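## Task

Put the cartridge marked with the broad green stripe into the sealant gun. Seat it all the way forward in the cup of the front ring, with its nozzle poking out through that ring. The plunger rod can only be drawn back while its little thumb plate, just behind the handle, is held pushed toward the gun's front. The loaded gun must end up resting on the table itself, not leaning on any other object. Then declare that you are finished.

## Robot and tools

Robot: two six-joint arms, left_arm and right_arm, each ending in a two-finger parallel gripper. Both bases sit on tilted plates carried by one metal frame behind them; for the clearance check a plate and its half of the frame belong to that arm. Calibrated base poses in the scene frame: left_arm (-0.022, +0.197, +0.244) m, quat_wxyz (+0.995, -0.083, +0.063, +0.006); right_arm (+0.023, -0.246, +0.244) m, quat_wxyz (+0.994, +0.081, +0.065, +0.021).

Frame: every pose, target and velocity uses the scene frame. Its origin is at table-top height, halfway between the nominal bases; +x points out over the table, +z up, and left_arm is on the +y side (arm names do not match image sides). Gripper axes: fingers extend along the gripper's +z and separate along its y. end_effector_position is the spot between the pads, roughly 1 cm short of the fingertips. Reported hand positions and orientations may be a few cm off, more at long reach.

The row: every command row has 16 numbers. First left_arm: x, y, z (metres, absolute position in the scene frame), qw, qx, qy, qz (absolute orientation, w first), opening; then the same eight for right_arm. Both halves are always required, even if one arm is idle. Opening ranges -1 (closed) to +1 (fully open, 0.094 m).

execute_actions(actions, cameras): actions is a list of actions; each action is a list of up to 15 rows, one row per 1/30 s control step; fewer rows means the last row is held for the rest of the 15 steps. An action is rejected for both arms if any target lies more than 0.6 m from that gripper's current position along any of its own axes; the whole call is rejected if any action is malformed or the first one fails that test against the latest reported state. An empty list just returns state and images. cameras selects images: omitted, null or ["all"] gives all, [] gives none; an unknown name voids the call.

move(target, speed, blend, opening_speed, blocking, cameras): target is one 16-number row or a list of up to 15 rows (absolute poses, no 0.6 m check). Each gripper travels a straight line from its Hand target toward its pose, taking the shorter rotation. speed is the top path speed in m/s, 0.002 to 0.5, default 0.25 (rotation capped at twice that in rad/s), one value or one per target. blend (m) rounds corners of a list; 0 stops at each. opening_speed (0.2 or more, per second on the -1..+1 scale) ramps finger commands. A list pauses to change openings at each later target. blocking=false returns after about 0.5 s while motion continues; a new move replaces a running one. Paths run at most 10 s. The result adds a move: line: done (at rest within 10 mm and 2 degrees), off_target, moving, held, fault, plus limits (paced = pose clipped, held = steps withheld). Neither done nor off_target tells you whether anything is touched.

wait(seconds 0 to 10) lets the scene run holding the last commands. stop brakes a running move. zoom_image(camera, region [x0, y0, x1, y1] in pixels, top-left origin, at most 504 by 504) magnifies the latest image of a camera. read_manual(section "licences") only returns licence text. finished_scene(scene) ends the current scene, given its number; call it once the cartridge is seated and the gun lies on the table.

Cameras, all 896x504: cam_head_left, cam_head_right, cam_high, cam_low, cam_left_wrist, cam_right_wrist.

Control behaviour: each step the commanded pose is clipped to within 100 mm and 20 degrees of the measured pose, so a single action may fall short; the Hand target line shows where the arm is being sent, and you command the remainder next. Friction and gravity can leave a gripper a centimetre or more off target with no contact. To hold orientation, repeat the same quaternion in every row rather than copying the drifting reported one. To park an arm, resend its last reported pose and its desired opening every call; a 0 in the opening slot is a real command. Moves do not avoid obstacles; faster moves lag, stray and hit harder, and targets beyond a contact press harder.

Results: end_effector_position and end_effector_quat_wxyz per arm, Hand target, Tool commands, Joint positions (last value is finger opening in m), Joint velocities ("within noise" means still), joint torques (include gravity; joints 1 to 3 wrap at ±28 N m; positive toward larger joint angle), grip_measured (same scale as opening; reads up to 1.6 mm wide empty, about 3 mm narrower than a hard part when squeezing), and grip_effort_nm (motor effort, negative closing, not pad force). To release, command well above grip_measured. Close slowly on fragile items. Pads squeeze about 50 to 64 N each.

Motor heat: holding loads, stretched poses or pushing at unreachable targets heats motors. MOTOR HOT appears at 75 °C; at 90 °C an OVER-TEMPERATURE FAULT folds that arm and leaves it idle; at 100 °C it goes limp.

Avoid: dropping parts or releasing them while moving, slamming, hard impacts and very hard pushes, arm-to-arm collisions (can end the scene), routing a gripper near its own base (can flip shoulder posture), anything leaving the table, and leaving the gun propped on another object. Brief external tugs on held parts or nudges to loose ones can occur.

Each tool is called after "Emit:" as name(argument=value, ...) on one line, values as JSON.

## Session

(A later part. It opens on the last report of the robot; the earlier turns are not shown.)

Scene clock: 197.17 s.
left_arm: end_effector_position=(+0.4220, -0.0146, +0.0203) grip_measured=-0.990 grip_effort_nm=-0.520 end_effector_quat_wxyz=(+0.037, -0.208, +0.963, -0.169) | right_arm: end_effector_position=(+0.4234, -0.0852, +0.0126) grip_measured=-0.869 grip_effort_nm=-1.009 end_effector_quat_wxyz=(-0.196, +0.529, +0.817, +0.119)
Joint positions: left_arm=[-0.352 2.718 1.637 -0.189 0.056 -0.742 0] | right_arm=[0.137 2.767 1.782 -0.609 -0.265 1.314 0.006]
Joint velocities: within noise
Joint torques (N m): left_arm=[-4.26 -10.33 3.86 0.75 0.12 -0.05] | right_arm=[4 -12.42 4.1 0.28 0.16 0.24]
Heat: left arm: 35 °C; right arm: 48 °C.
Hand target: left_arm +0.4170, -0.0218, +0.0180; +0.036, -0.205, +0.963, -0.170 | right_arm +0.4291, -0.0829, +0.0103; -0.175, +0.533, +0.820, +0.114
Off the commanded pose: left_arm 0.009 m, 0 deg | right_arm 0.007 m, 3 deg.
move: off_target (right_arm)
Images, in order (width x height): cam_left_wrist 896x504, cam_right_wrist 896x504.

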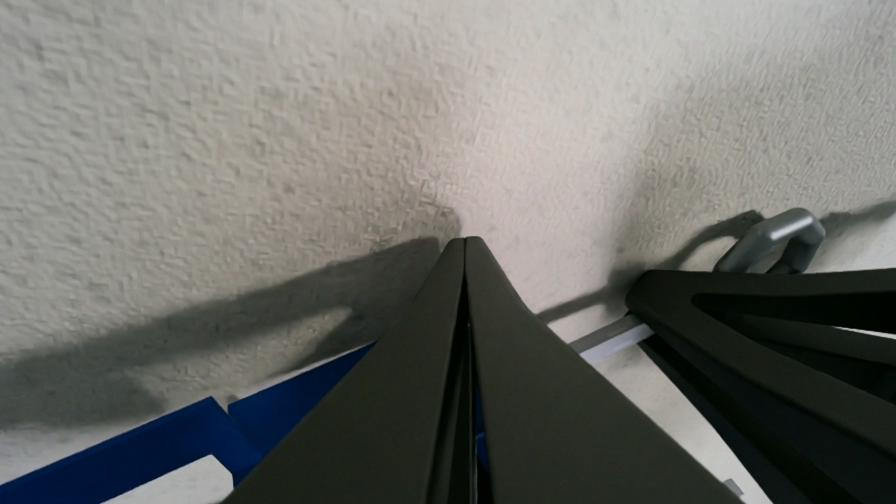

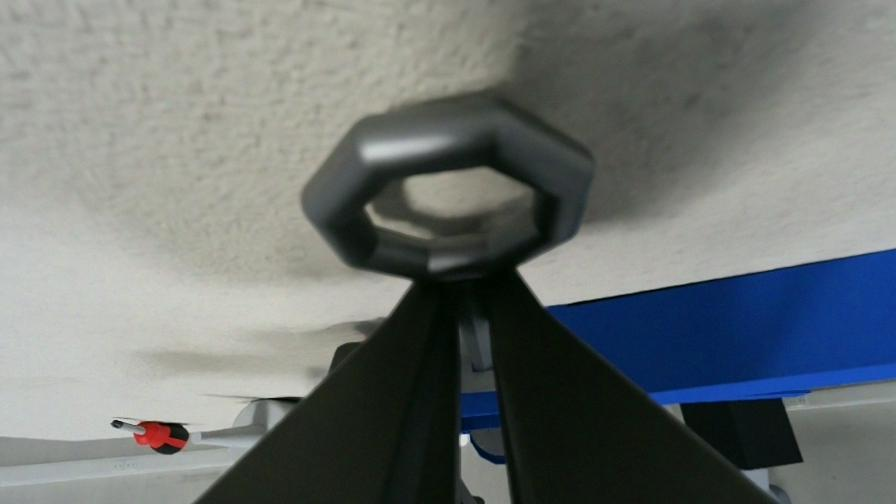

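Emit:
move(target=[[0.4200, -0.0180, 0.030, 0.0361, -0.2047, 0.9632, -0.1698, -1.0, 0.4290, -0.0830, 0.010, -0.1744, 0.5326, 0.8202, 0.1133, -1.0],[0.4150, -0.0150, 0.105, 0.0361, -0.2047, 0.9632, -0.1698, -1.0, 0.4290, -0.0830, 0.010, -0.1744, 0.5326, 0.8202, 0.1133, -1.0]], speed=0.08, cameras=["cam_left_wrist"])

Scene clock: 201.40 s.
left_arm: end_effector_position=(+0.4110, -0.0090, +0.0809) grip_measured=-0.990 grip_effort_nm=-0.530 end_effector_quat_wxyz=(+0.025, -0.208, +0.964, -0.163) | right_arm: end_effector_position=(+0.4234, -0.0853, +0.0126) grip_measured=-0.869 grip_effort_nm=-1.009 end_effector_quat_wxyz=(-0.196, +0.529, +0.817, +0.119)
Joint positions: left_arm=[-0.374 2.522 1.531 -0.304 0.052 -0.767 0] | right_arm=[0.137 2.767 1.782 -0.61 -0.265 1.314 0.006]
Joint velocities: within noise
Joint torques (N m): left_arm=[-4.56 -14.91 3.93 0.43 0.09 -0.1] | right_arm=[3.9 -12.45 4.1 0.29 0.15 0.22]
Heat: left arm: 36 °C; right arm: 48 °C.
Hand target: left_arm +0.4150, -0.0152, +0.1040; +0.036, -0.205, +0.963, -0.170 | right_arm +0.4291, -0.0830, +0.0103; -0.175, +0.533, +0.820, +0.114
Off the commanded pose: left_arm 0.025 m, 2 deg | right_arm 0.007 m, 3 deg.
move: off_target (left_arm, right_arm)
Images, in order (width x height): cam_left_wrist 896x504.

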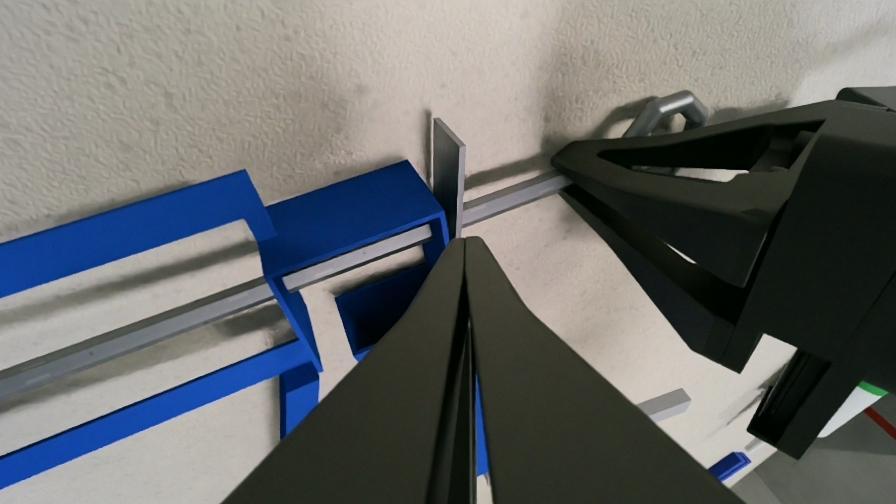

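Emit:
execute_actions(actions=[], cameras=["cam_head_left","cam_head_right","cam_high","cam_low"])

Emit:
zoom_image(camera="cam_high", region=[340, 230, 560, 400])

Emit:
zoom_image(camera="cam_low", region=[430, 170, 600, 280])

Emit:
zoom_image(camera="cam_head_right", region=[430, 90, 630, 240])

Scene clock: 205.83 s.
left_arm: end_effector_position=(+0.4107, -0.0089, +0.0808) grip_measured=-0.990 grip_effort_nm=-0.525 end_effector_quat_wxyz=(+0.024, -0.208, +0.964, -0.163) | right_arm: end_effector_position=(+0.4234, -0.0853, +0.0126) grip_measured=-0.869 grip_effort_nm=-1.009 end_effector_quat_wxyz=(-0.196, +0.529, +0.817, +0.119)
Joint positions: left_arm=[-0.374 2.522 1.531 -0.305 0.052 -0.767 0] | right_arm=[0.137 2.767 1.782 -0.61 -0.265 1.314 0.006]
Joint velocities: within noise
Joint torques (N m): left_arm=[-4.46 -14.82 3.92 0.47 0.08 -0.1] | right_arm=[4.01 -12.48 4.11 0.28 0.15 0.24]
Heat: left arm: 38 °C; right arm: 48 °C.
Hand target: left_arm +0.4150, -0.0152, +0.1040; +0.036, -0.205, +0.963, -0.170 | right_arm +0.4291, -0.0830, +0.0103; -0.175, +0.533, +0.820, +0.114
Tool commands: left_gripper/opening=-1.0 right_gripper/opening=-1.0
Off the commanded pose: left_arm 0.025 m, 2 deg | right_arm 0.007 m, 3 deg.
Images, in order (width x height): cam_head_left 896x504, cam_head_right 896x504, cam_high 896x504, cam_low 896x504.

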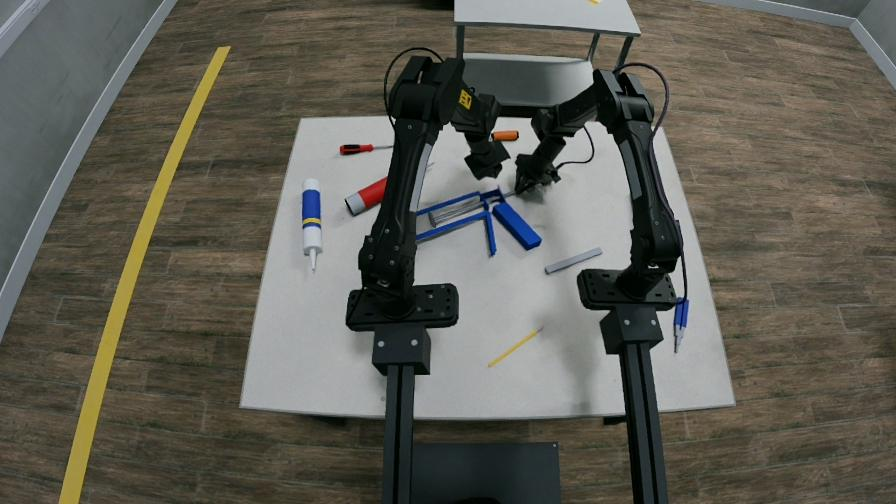

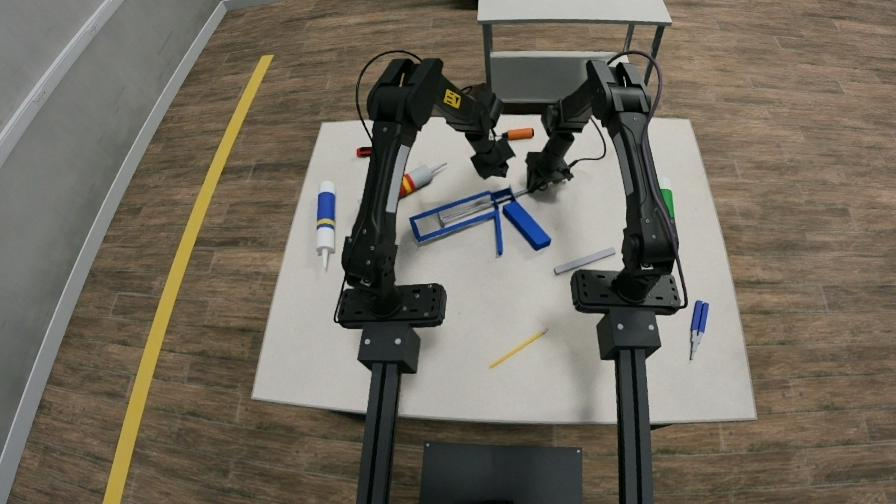

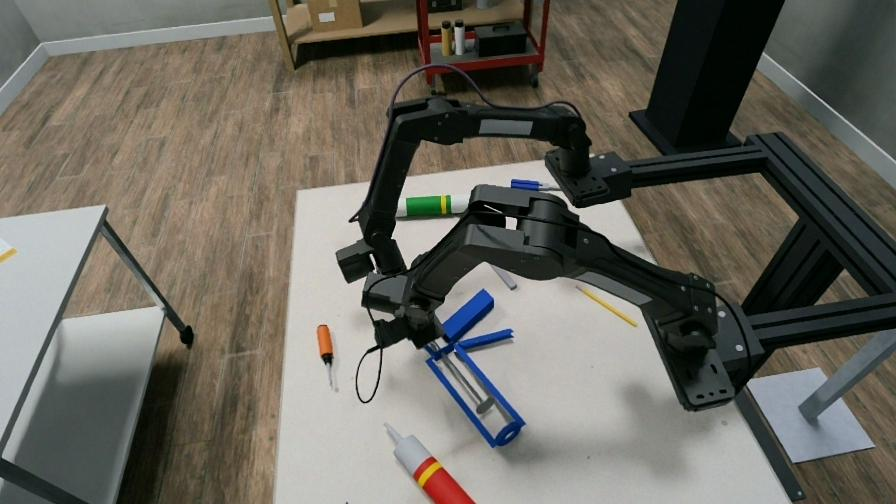

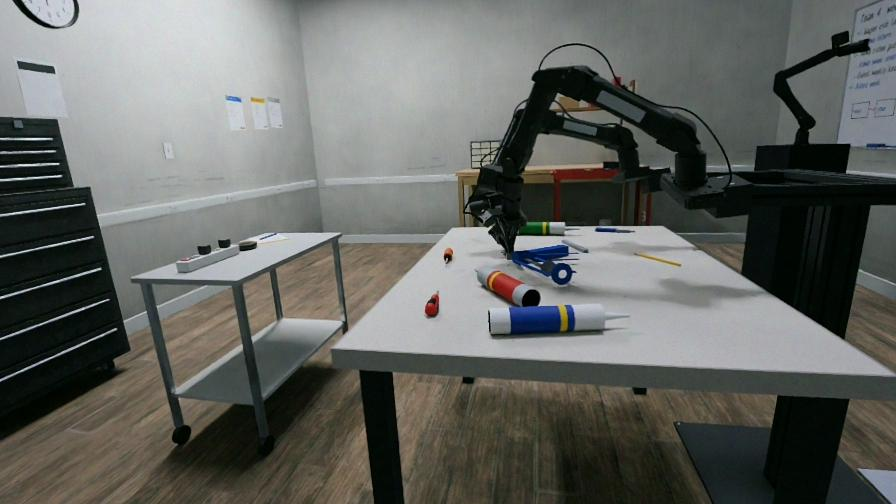

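Scaled by 2.291 from the camera's 896x504 image, which has a finer 1280x720 frame.

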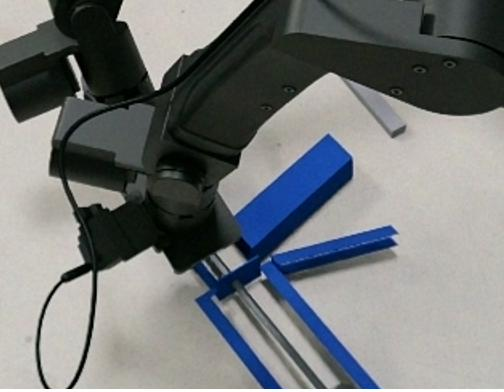

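Scaled by 2.965 from the camera's 896x504 image, which has a finer 1280x720 frame.

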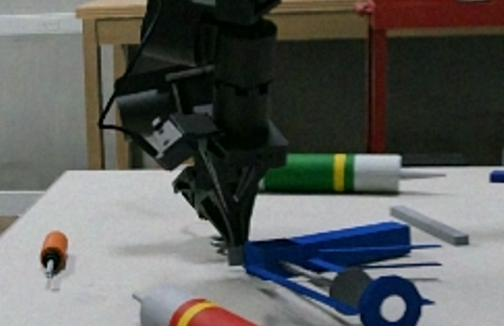

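Scaled by 2.520 from the camera's 896x504 image, which has a finer 1280x720 frame.

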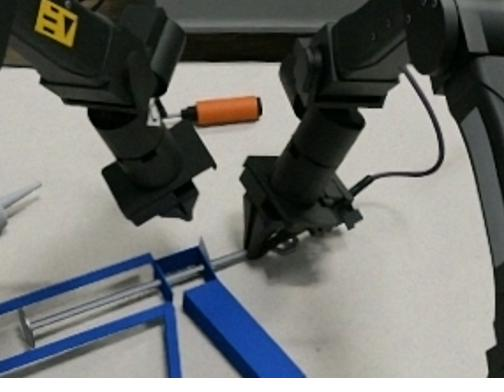

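Emit:
move(target=[[0.4200, -0.0380, 0.085, 0.0361, -0.2047, 0.9632, -0.1698, -1.0, 0.4290, -0.0830, 0.010, -0.1744, 0.5326, 0.8202, 0.1133, -1.0]], speed=0.08, cameras=["cam_left_wrist"])

Scene clock: 218.37 s.
left_arm: end_effector_position=(+0.4228, -0.0294, +0.0912) grip_measured=-0.990 grip_effort_nm=-0.530 end_effector_quat_wxyz=(+0.041, -0.208, +0.962, -0.173) | right_arm: end_effector_position=(+0.4234, -0.0853, +0.0126) grip_measured=-0.869 grip_effort_nm=-1.009 end_effector_quat_wxyz=(-0.196, +0.529, +0.817, +0.119)
Joint positions: left_arm=[-0.411 2.534 1.585 -0.307 0.042 -0.798 0] | right_arm=[0.137 2.767 1.782 -0.61 -0.265 1.314 0.006]
Joint velocities: within noise
Joint torques (N m): left_arm=[-4.36 -8.61 7.51 0.61 0.1 -0.08] | right_arm=[3.99 -12.48 4.12 0.31 0.14 0.22]
Heat: left arm: 39 °C; right arm: 48 °C.
Hand target: left_arm +0.4198, -0.0377, +0.0851; +0.037, -0.205, +0.963, -0.170 | right_arm +0.4291, -0.0830, +0.0103; -0.175, +0.533, +0.820, +0.114
Off the commanded pose: left_arm 0.011 m, 1 deg | right_arm 0.007 m, 3 deg.
move: off_target (left_arm, right_arm)
Images, in order (width x height): cam_left_wrist 896x504.

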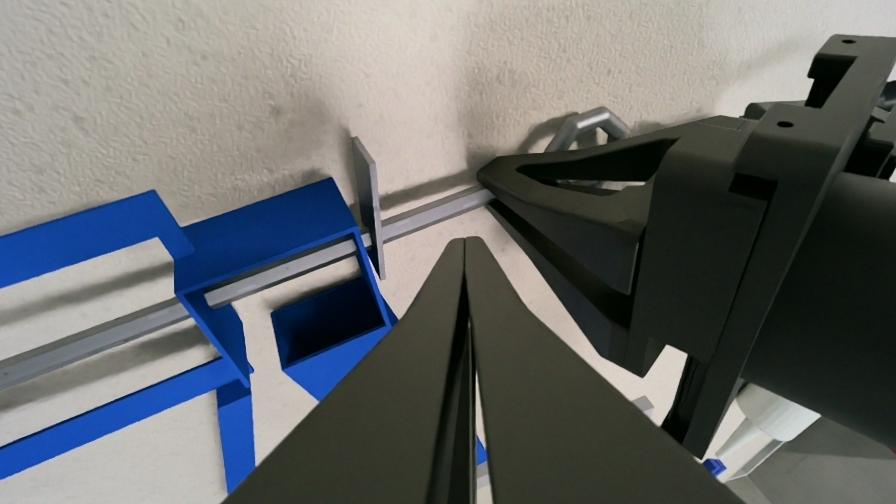

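Emit:
move(target=[[0.4200, -0.0400, 0.040, 0.0361, -0.2047, 0.9632, -0.1698, -1.0, 0.4290, -0.0830, 0.010, -0.1744, 0.5326, 0.8202, 0.1133, -1.0],[0.4220, -0.0400, 0.010, 0.0361, -0.2047, 0.9632, -0.1698, -1.0, 0.4290, -0.0830, 0.010, -0.1744, 0.5326, 0.8202, 0.1133, -1.0]], speed=0.06, blend=0.01, cameras=["cam_left_wrist","cam_right_wrist"])

Scene clock: 254.60 s.
left_arm: end_effector_position=(+0.4179, -0.0405, +0.0194) grip_measured=-0.990 grip_effort_nm=-0.525 end_effector_quat_wxyz=(+0.032, -0.207, +0.963, -0.168) | right_arm: end_effector_position=(+0.4234, -0.0853, +0.0126) grip_measured=-0.869 grip_effort_nm=-1.009 end_effector_quat_wxyz=(-0.196, +0.529, +0.817, +0.119)
Joint positions: left_arm=[-0.405 2.754 1.695 -0.217 0.045 -0.793 0] | right_arm=[0.137 2.767 1.782 -0.61 -0.265 1.314 0.006]
Joint velocities: within noise
Joint torques (N m): left_arm=[-2.19 -8.79 6.93 0.78 0.12 0.17] | right_arm=[3.96 -12.53 4.16 0.27 0.17 0.24]
Heat: left arm: 34 °C; right arm: 49 °C.
Hand target: left_arm +0.4216, -0.0397, +0.0103; +0.036, -0.205, +0.963, -0.170 | right_arm +0.4291, -0.0830, +0.0103; -0.175, +0.533, +0.820, +0.114
Off the commanded pose: left_arm 0.010 m, 1 deg | right_arm 0.007 m, 3 deg.
move: off_target (right_arm)
Images, in order (width x height): cam_left_wrist 896x504, cam_right_wrist 896x504.

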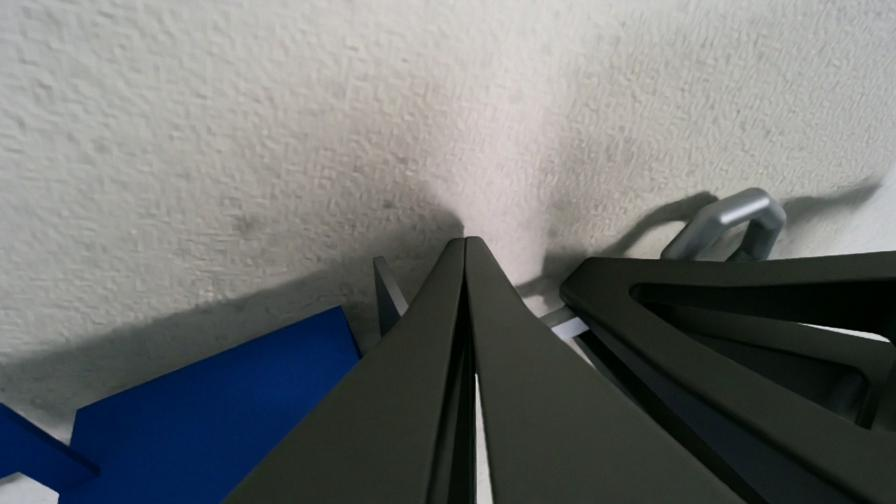

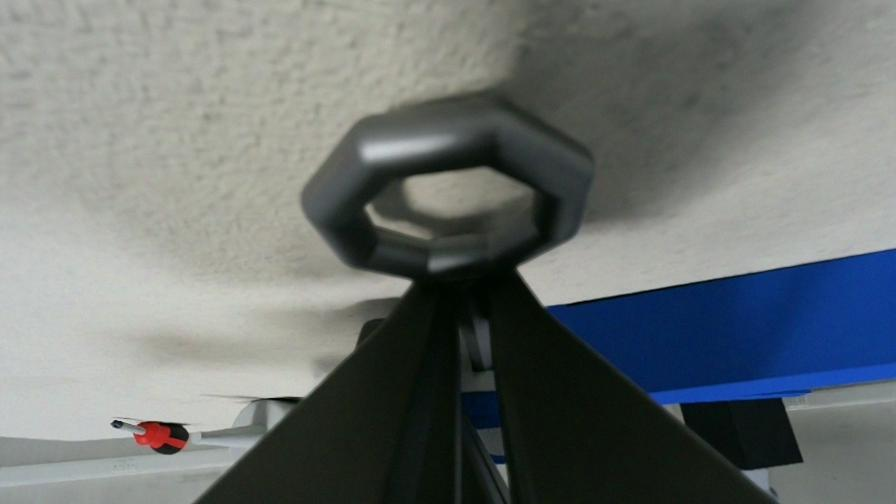

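Emit:
move(target=[[0.4040, 0.0020, 0.010, 0.0361, -0.2047, 0.9632, -0.1698, -1.0, 0.4290, -0.0830, 0.010, -0.1744, 0.5326, 0.8202, 0.1133, -1.0]], speed=0.06, cameras=["cam_left_wrist","cam_right_wrist"])

Scene clock: 258.83 s.
left_arm: end_effector_position=(+0.4155, -0.0311, +0.0146) grip_measured=-0.990 grip_effort_nm=-0.525 end_effector_quat_wxyz=(+0.052, -0.194, +0.955, -0.220) | right_arm: end_effector_position=(+0.4216, -0.0757, +0.0142) grip_measured=-0.869 grip_effort_nm=-1.009 end_effector_quat_wxyz=(-0.194, +0.520, +0.823, +0.119)
Joint positions: left_arm=[-0.357 2.725 1.552 -0.02 0.133 -0.729 0] | right_arm=[0.161 2.767 1.782 -0.605 -0.261 1.317 0.006]
Joint velocities: within noise
Joint torques (N m): left_arm=[-0.12 -12.86 1.69 0.09 -0.4 0.27] | right_arm=[1.87 -12.46 4.07 0.25 0.11 0.21]
Heat: left arm: 34 °C; right arm: 49 °C.
Hand target: left_arm +0.4040, +0.0002, +0.0096; +0.036, -0.204, +0.963, -0.172 | right_arm +0.4290, -0.0831, +0.0103; -0.175, +0.533, +0.820, +0.113
Off the commanded pose: left_arm 0.035 m, 6 deg | right_arm 0.011 m, 3 deg.
move: off_target (left_arm, right_arm)
Images, in order (width x height): cam_left_wrist 896x504, cam_right_wrist 896x504.

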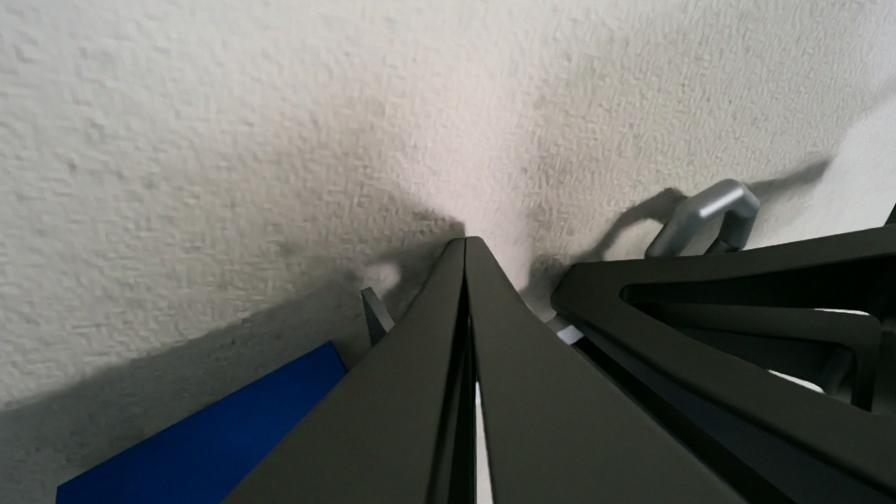

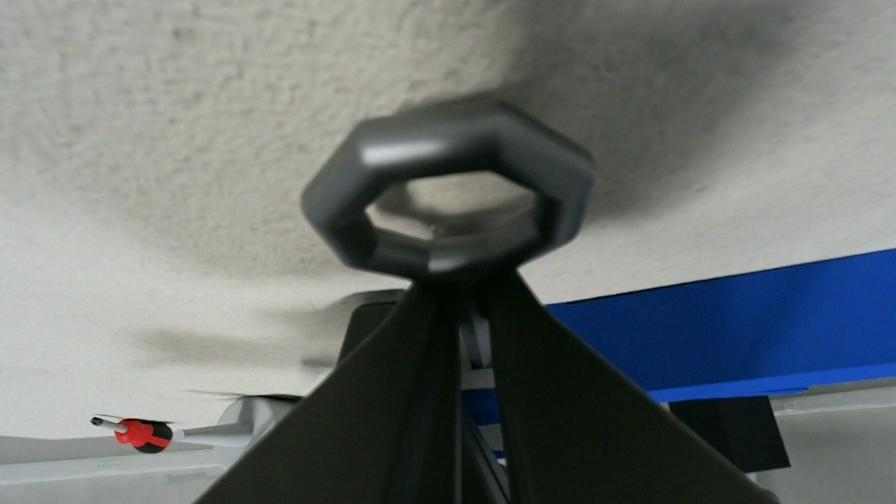

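Emit:
move(target=[[0.4040, 0.0020, 0.010, 0.0361, -0.2047, 0.9632, -0.1698, -1.0, 0.4420, -0.1200, 0.010, -0.1744, 0.5326, 0.8202, 0.1133, -1.0]], speed=0.06, cameras=["cam_left_wrist","cam_right_wrist"])

Scene clock: 262.23 s.
left_arm: end_effector_position=(+0.4196, -0.0363, +0.0197) grip_measured=-0.990 grip_effort_nm=-0.525 end_effector_quat_wxyz=(+0.056, -0.190, +0.951, -0.236) | right_arm: end_effector_position=(+0.4257, -0.0895, +0.0135) grip_measured=-0.869 grip_effort_nm=-1.009 end_effector_quat_wxyz=(-0.199, +0.513, +0.824, +0.131)
Joint positions: left_arm=[-0.357 2.72 1.551 -0.001 0.159 -0.728 0] | right_arm=[0.12 2.767 1.787 -0.616 -0.285 1.259 0.006]
Joint velocities: within noise
Joint torques (N m): left_arm=[-0.12 -12.55 1.44 0.04 -0.61 0.23] | right_arm=[-1.8 -12.63 7.12 -0.27 0.35 -0.03]
Heat: left arm: 35 °C; right arm: 49 °C.
Hand target: left_arm +0.4039, -0.0001, +0.0101; +0.036, -0.203, +0.963, -0.173 | right_arm +0.4407, -0.1198, +0.0106; -0.174, +0.533, +0.820, +0.113
Off the commanded pose: left_arm 0.042 m, 8 deg | right_arm 0.035 m, 4 deg.
move: off_target (left_arm, right_arm)
Images, in order (width x height): cam_left_wrist 896x504, cam_right_wrist 896x504.

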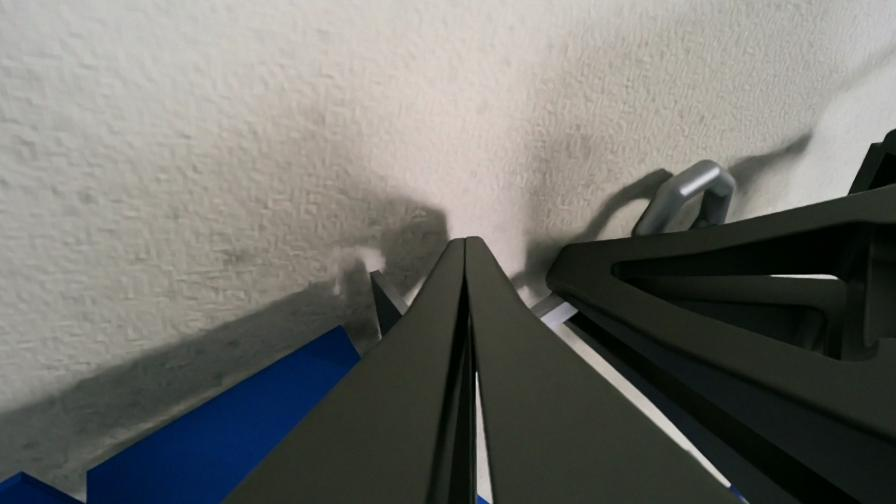

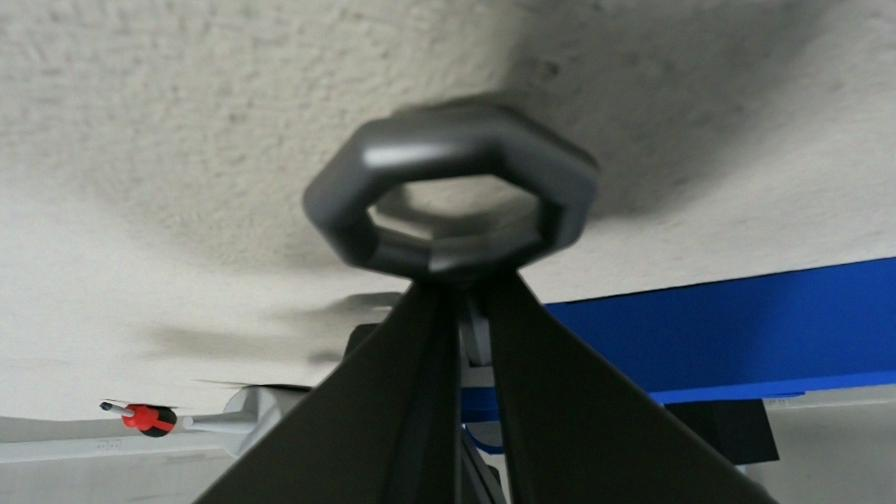

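Emit:
move(target=[[0.4230, -0.0430, 0.020, 0.0361, -0.2047, 0.9632, -0.1698, -1.0, 0.4315, -0.0900, 0.010, -0.1744, 0.5326, 0.8202, 0.1133, -1.0],[0.4180, -0.0340, 0.110, 0.0361, -0.2047, 0.9632, -0.1698, -1.0, 0.4315, -0.0900, 0.010, -0.1744, 0.5326, 0.8202, 0.1133, -1.0],[0.3950, 0.0200, 0.150, 0, -0.2079, 0.9781, 0, -1.0, 0.4315, -0.0900, 0.012, -0.1744, 0.5326, 0.8202, 0.1133, 0.2],[0.3950, 0.0200, 0.150, 0, -0.2079, 0.9781, 0, -1.0, 0.4315, -0.0900, 0.060, -0.1744, 0.5326, 0.8202, 0.1133, 0.2]], speed=0.08, opening_speed=1.0, cameras=["cam_left_wrist","cam_right_wrist","cam_high"])

Scene clock: 288.07 s.
left_arm: end_effector_position=(+0.3755, +0.0296, +0.1154) grip_measured=-0.990 grip_effort_nm=-0.520 end_effector_quat_wxyz=(-0.033, -0.205, +0.978, +0.018) | right_arm: end_effector_position=(+0.4302, -0.0943, +0.0450) grip_measured=+0.197 grip_effort_nm=0.178 end_effector_quat_wxyz=(-0.179, +0.537, +0.816, +0.115)
Joint positions: left_arm=[-0.436 2.498 1.69 -0.793 -0.193 -0.849 0] | right_arm=[0.139 2.656 1.718 -0.631 -0.235 1.333 0.056]
Joint velocities: within noise
Joint torques (N m): left_arm=[-4.88 -15.45 7.49 -0.06 -0.09 -0.1] | right_arm=[4.22 -15.72 3.82 -0.23 -0.09 0.04]
Heat: left arm: 45 °C; right arm: 51 °C.
Hand target: left_arm +0.3939, +0.0202, +0.1493; +0.000, -0.208, +0.978, -0.001 | right_arm +0.4315, -0.0900, +0.0595; -0.174, +0.533, +0.820, +0.113
Off the commanded pose: left_arm 0.041 m, 4 deg | right_arm 0.016 m, 1 deg.
move: off_target (left_arm, right_arm); target 3's new opening was sent with right_arm's hand 0.006 m and 3 deg from that target
Images, in order (width x height): cam_high 896x504, cam_left_wrist 896x504, cam_right_wrist 896x504.

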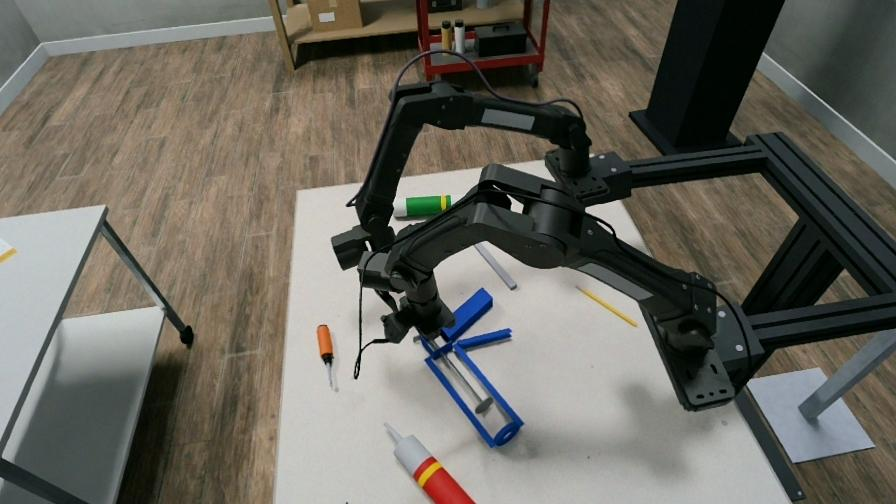

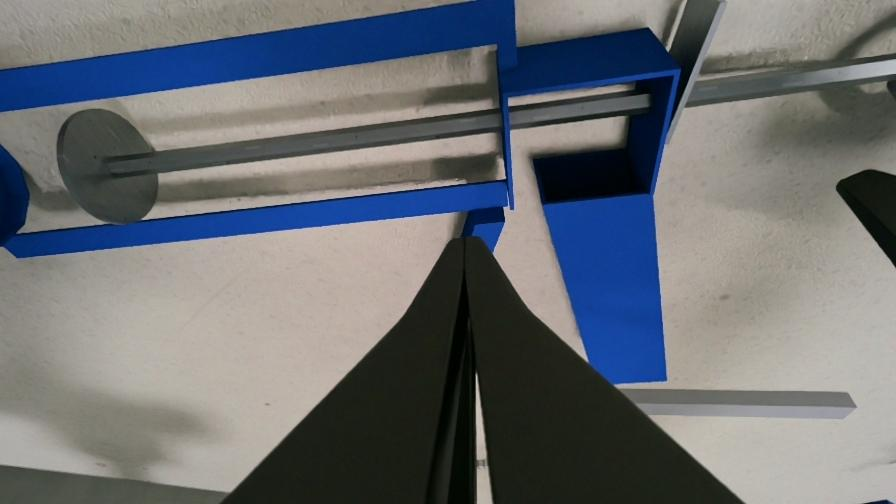

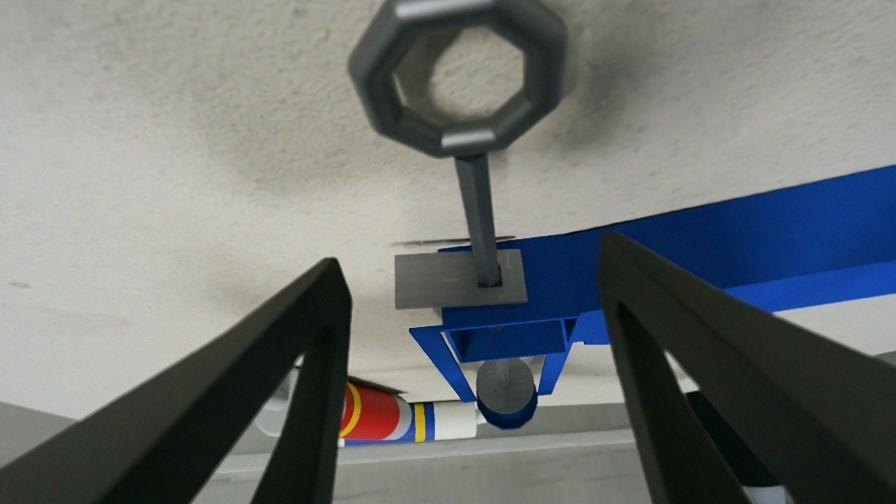

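Emit:
execute_actions(actions=[], cameras=["cam_head_left","cam_head_right","cam_low","cam_high"])

Emit:
zoom_image(camera="cam_head_left", region=[430, 50, 630, 220])

Emit:
zoom_image(camera="cam_high", region=[310, 130, 530, 360])

Scene clock: 294.53 s.
left_arm: end_effector_position=(+0.3754, +0.0296, +0.1154) grip_measured=-0.990 grip_effort_nm=-0.515 end_effector_quat_wxyz=(-0.033, -0.205, +0.978, +0.018) | right_arm: end_effector_position=(+0.4298, -0.0945, +0.0449) grip_measured=+0.197 grip_effort_nm=0.168 end_effector_quat_wxyz=(-0.179, +0.538, +0.816, +0.114)
Joint positions: left_arm=[-0.436 2.498 1.69 -0.794 -0.193 -0.849 0] | right_arm=[0.139 2.656 1.718 -0.633 -0.235 1.334 0.056]
Joint velocities: within noise
Joint torques (N m): left_arm=[-4.68 -15.57 7.68 -0.07 -0.12 -0.09] | right_arm=[4.11 -15.61 3.89 -0.22 -0.1 0.06]
Heat: left arm: 49 °C; right arm: 54 °C.
Hand target: left_arm +0.3939, +0.0201, +0.1493; +0.000, -0.208, +0.978, -0.001 | right_arm +0.4315, -0.0900, +0.0596; -0.174, +0.533, +0.820, +0.114
Tool commands: left_gripper/opening=-1.0 right_gripper/opening=+0.2
Off the commanded pose: left_arm 0.041 m, 4 deg | right_arm 0.016 m, 1 deg.
Images, in order (width x height): cam_head_left 896x504, cam_head_right 896x504, cam_high 896x504, cam_low 896x504.

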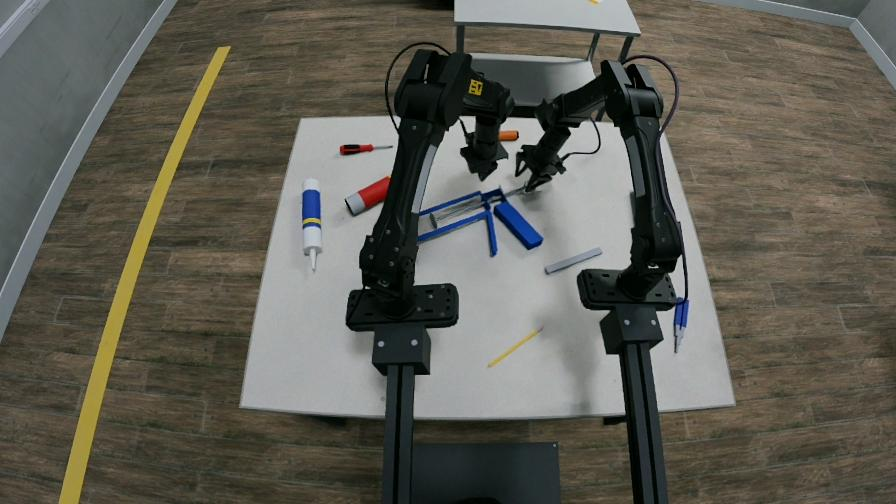

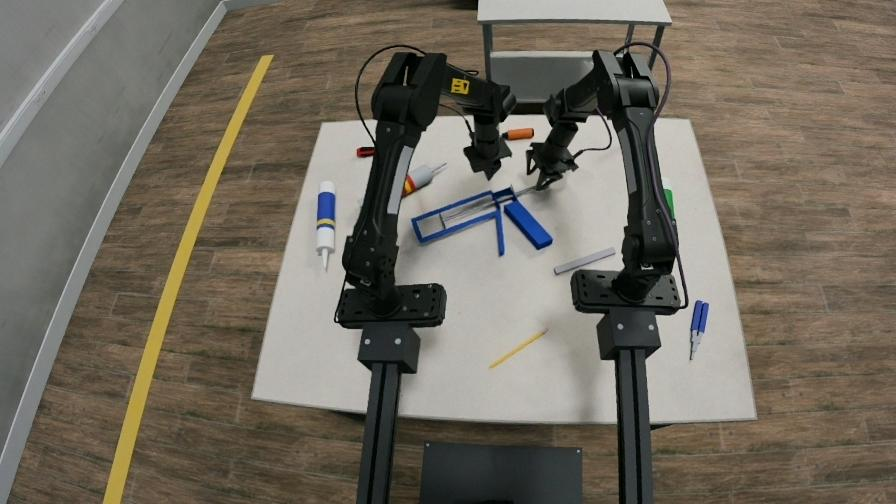

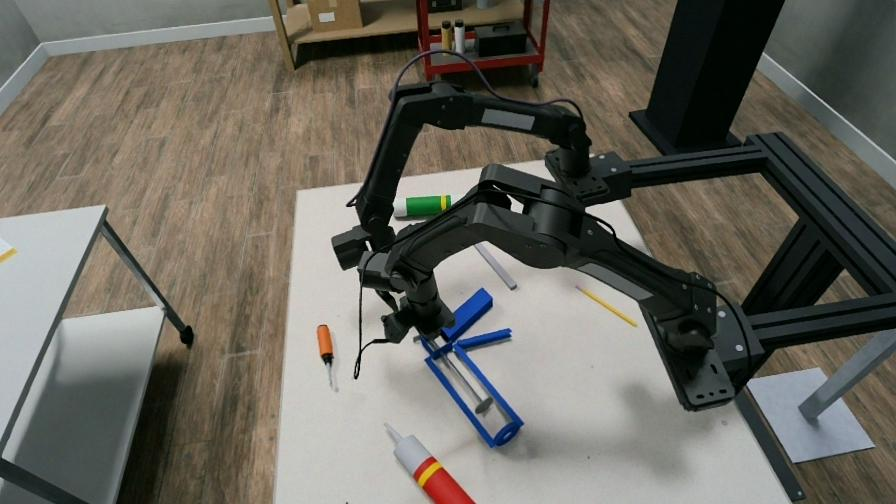

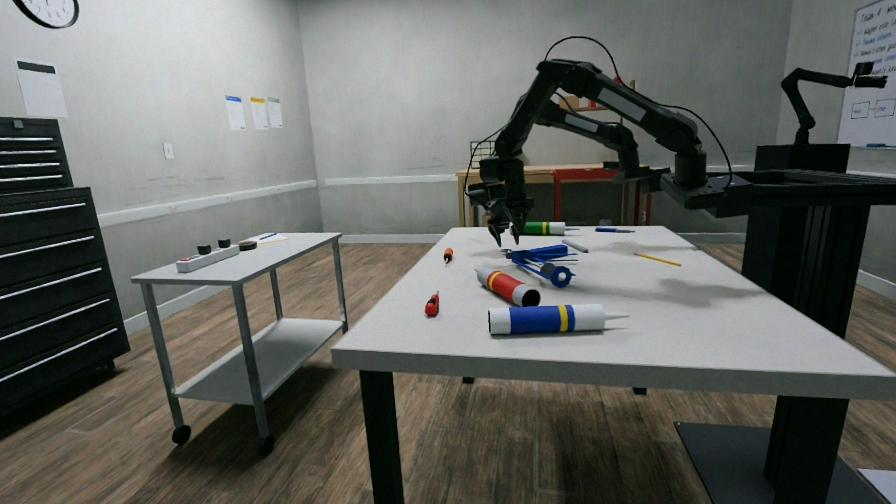

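Scaled by 2.520 from the camera's 896x504 image, which has a finer 1280x720 frame.

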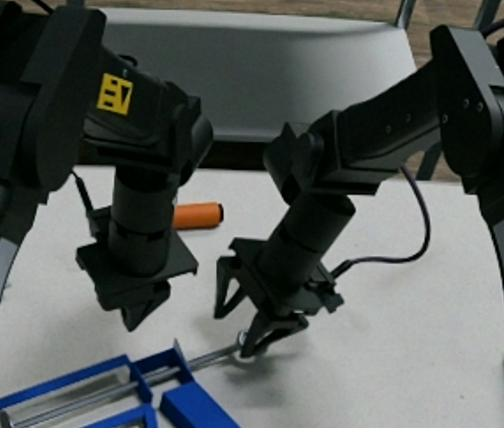

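Scaled by 2.191 from the camera's 896x504 image, which has a finer 1280x720 frame.

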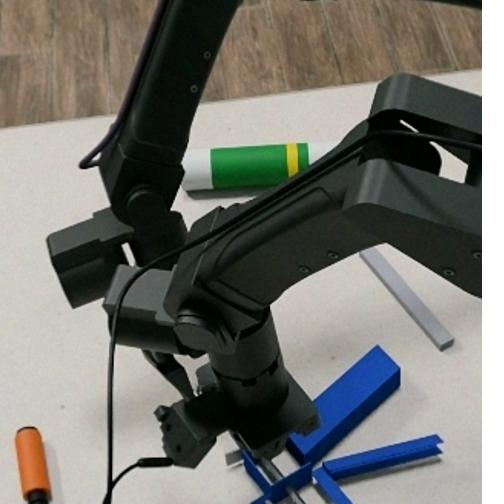

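Emit:
move(target=[[0.3950, 0.0050, 0.135, 0, -0.2079, 0.9781, 0, -1.0, 0.4430, -0.1100, 0.065, -0.1744, 0.5326, 0.8202, 0.1133, 0.2],[0.3950, 0.0050, 0.130, 0, -0.2079, 0.9781, 0, -1.0, 0.4490, -0.1240, 0.050, -0.1744, 0.5326, 0.8202, 0.1133, 0.2]], speed=0.08, cameras=["cam_left_wrist","cam_right_wrist"])

Scene clock: 304.23 s.
left_arm: end_effector_position=(+0.3880, +0.0129, +0.1266) grip_measured=-0.990 grip_effort_nm=-0.520 end_effector_quat_wxyz=(-0.013, -0.207, +0.978, +0.004) | right_arm: end_effector_position=(+0.4512, -0.1222, +0.0524) grip_measured=+0.197 grip_effort_nm=0.173 end_effector_quat_wxyz=(-0.170, +0.534, +0.819, +0.122)
Joint positions: left_arm=[-0.463 2.498 1.736 -0.794 -0.194 -0.87 0] | right_arm=[0.077 2.656 1.791 -0.699 -0.233 1.262 0.056]
Joint velocities: within noise
Joint torques (N m): left_arm=[-4.23 -10.21 7.76 0.26 -0.1 -0.09] | right_arm=[2.3 -11.54 6.23 -0.2 -0.11 -0.02]
Heat: left arm: 53 °C; right arm: 57 °C.
Hand target: left_arm +0.3948, +0.0050, +0.1302; +0.000, -0.208, +0.978, +0.000 | right_arm +0.4490, -0.1241, +0.0500; -0.174, +0.533, +0.820, +0.114
Off the commanded pose: left_arm 0.011 m, 2 deg | right_arm 0.004 m, 1 deg.
move: off_target (left_arm)
Images, in order (width x height): cam_left_wrist 896x504, cam_right_wrist 896x504.

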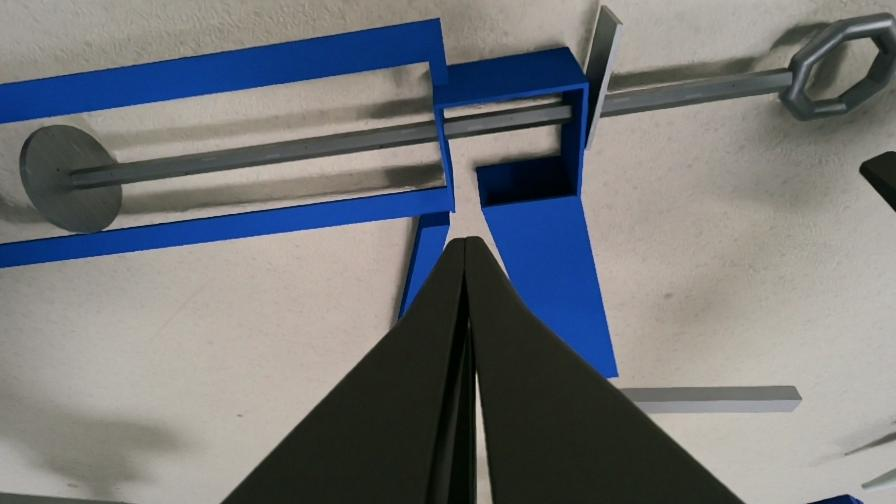

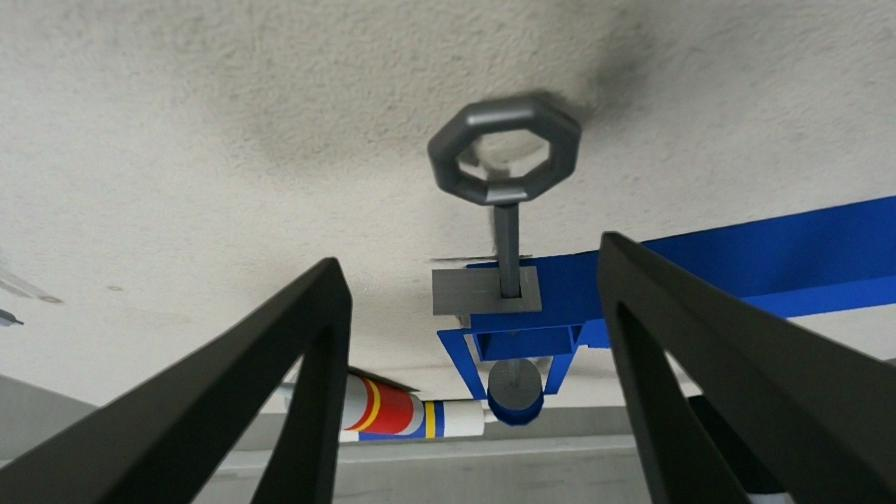

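Emit:
move(target=[[0.3950, 0.0050, 0.130, 0, -0.2079, 0.9781, 0, -1.0, 0.4450, -0.1320, 0.045, -0.1744, 0.5326, 0.8202, 0.1133, 0.2],[0.3950, 0.0050, 0.130, 0, -0.2079, 0.9781, 0, -1.0, 0.4480, -0.1320, 0.012, -0.1744, 0.5326, 0.8202, 0.1133, 0.2]], speed=0.06, blend=0.01, cameras=["cam_left_wrist","cam_right_wrist"])

Scene clock: 311.17 s.
left_arm: end_effector_position=(+0.3880, +0.0130, +0.1266) grip_measured=-0.990 grip_effort_nm=-0.525 end_effector_quat_wxyz=(-0.013, -0.207, +0.978, +0.004) | right_arm: end_effector_position=(+0.4420, -0.1288, +0.0179) grip_measured=+0.197 grip_effort_nm=0.173 end_effector_quat_wxyz=(-0.183, +0.532, +0.819, +0.111)
Joint positions: left_arm=[-0.463 2.498 1.736 -0.794 -0.195 -0.87 0] | right_arm=[0.052 2.756 1.84 -0.69 -0.233 1.23 0.056]
Joint velocities: within noise
Joint torques (N m): left_arm=[-4.15 -10.17 7.73 0.26 -0.08 -0.09] | right_arm=[1.8 -11.21 6.02 0.07 -0.12 -0.06]
Heat: left arm: 51 °C; right arm: 57 °C.
Hand target: left_arm +0.3948, +0.0050, +0.1302; +0.000, -0.208, +0.978, +0.000 | right_arm +0.4478, -0.1320, +0.0122; -0.174, +0.533, +0.820, +0.113
Off the commanded pose: left_arm 0.011 m, 2 deg | right_arm 0.009 m, 1 deg.
move: off_target (left_arm); blend cut to 0.0051 m at target 1
Images, in order (width x height): cam_left_wrist 896x504, cam_right_wrist 896x504.

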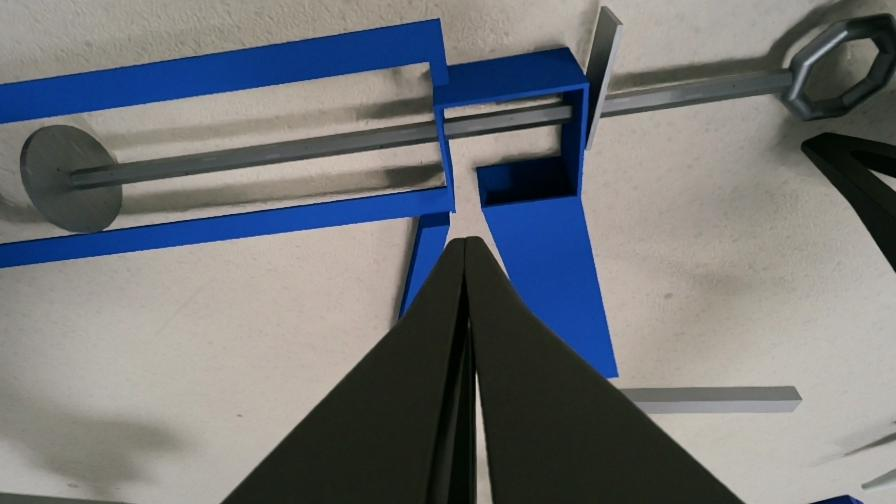

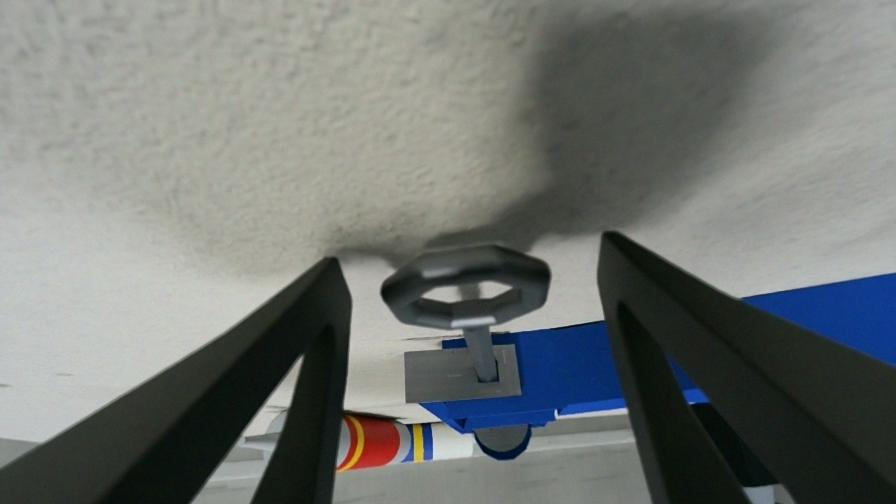

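Emit:
move(target=[[0.4190, -0.0560, 0.085, 0, -0.225, 0.9744, 0, -1.0, 0.4480, -0.1320, 0.012, -0.1744, 0.5326, 0.8202, 0.1133, -1.0]], speed=0.08, opening_speed=0.8, cameras=["cam_left_wrist","cam_right_wrist"])

Scene clock: 322.50 s.
left_arm: end_effector_position=(+0.4252, -0.0483, +0.0905) grip_measured=-0.990 grip_effort_nm=-0.515 end_effector_quat_wxyz=(+0.003, -0.231, +0.973, -0.009) | right_arm: end_effector_position=(+0.4428, -0.1287, +0.0178) grip_measured=-0.270 grip_effort_nm=-1.009 end_effector_quat_wxyz=(-0.182, +0.531, +0.820, +0.112)
Joint positions: left_arm=[-0.524 2.806 2.179 -0.897 -0.197 -0.972 0] | right_arm=[0.052 2.756 1.84 -0.687 -0.233 1.229 0.034]
Joint velocities: within noise
Joint torques (N m): left_arm=[-4.97 -9.99 8.92 0.11 -0.1 -0.11] | right_arm=[1.76 -11.25 6.04 0.03 -0.09 -0.05]
Heat: left arm: 48 °C; right arm: 54 °C.
Hand target: left_arm +0.4188, -0.0557, +0.0851; +0.001, -0.225, +0.974, -0.001 | right_arm +0.4478, -0.1320, +0.0122; -0.174, +0.533, +0.820, +0.113
Off the commanded pose: left_arm 0.011 m, 1 deg | right_arm 0.008 m, 1 deg.
move: off_target (left_arm)
Images, in order (width x height): cam_left_wrist 896x504, cam_right_wrist 896x504.

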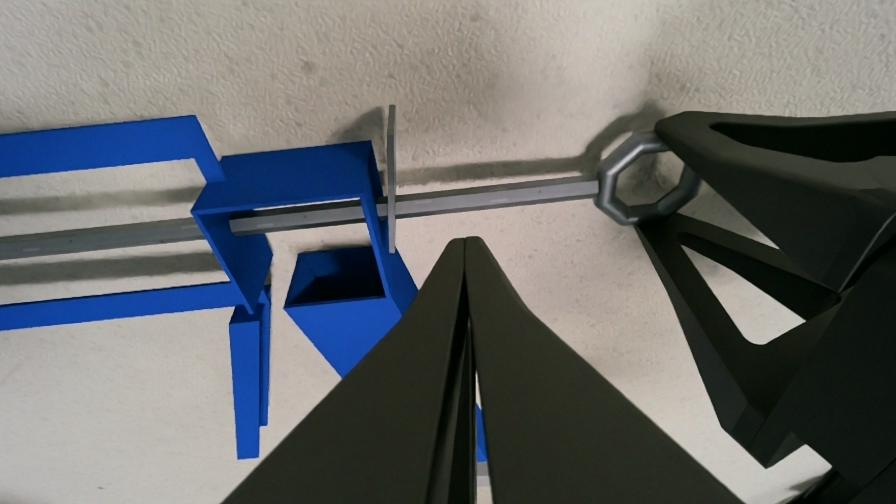

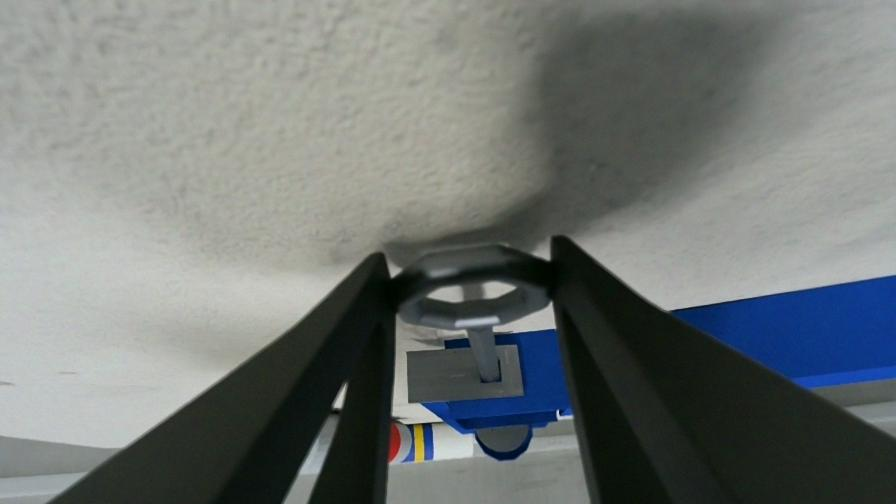

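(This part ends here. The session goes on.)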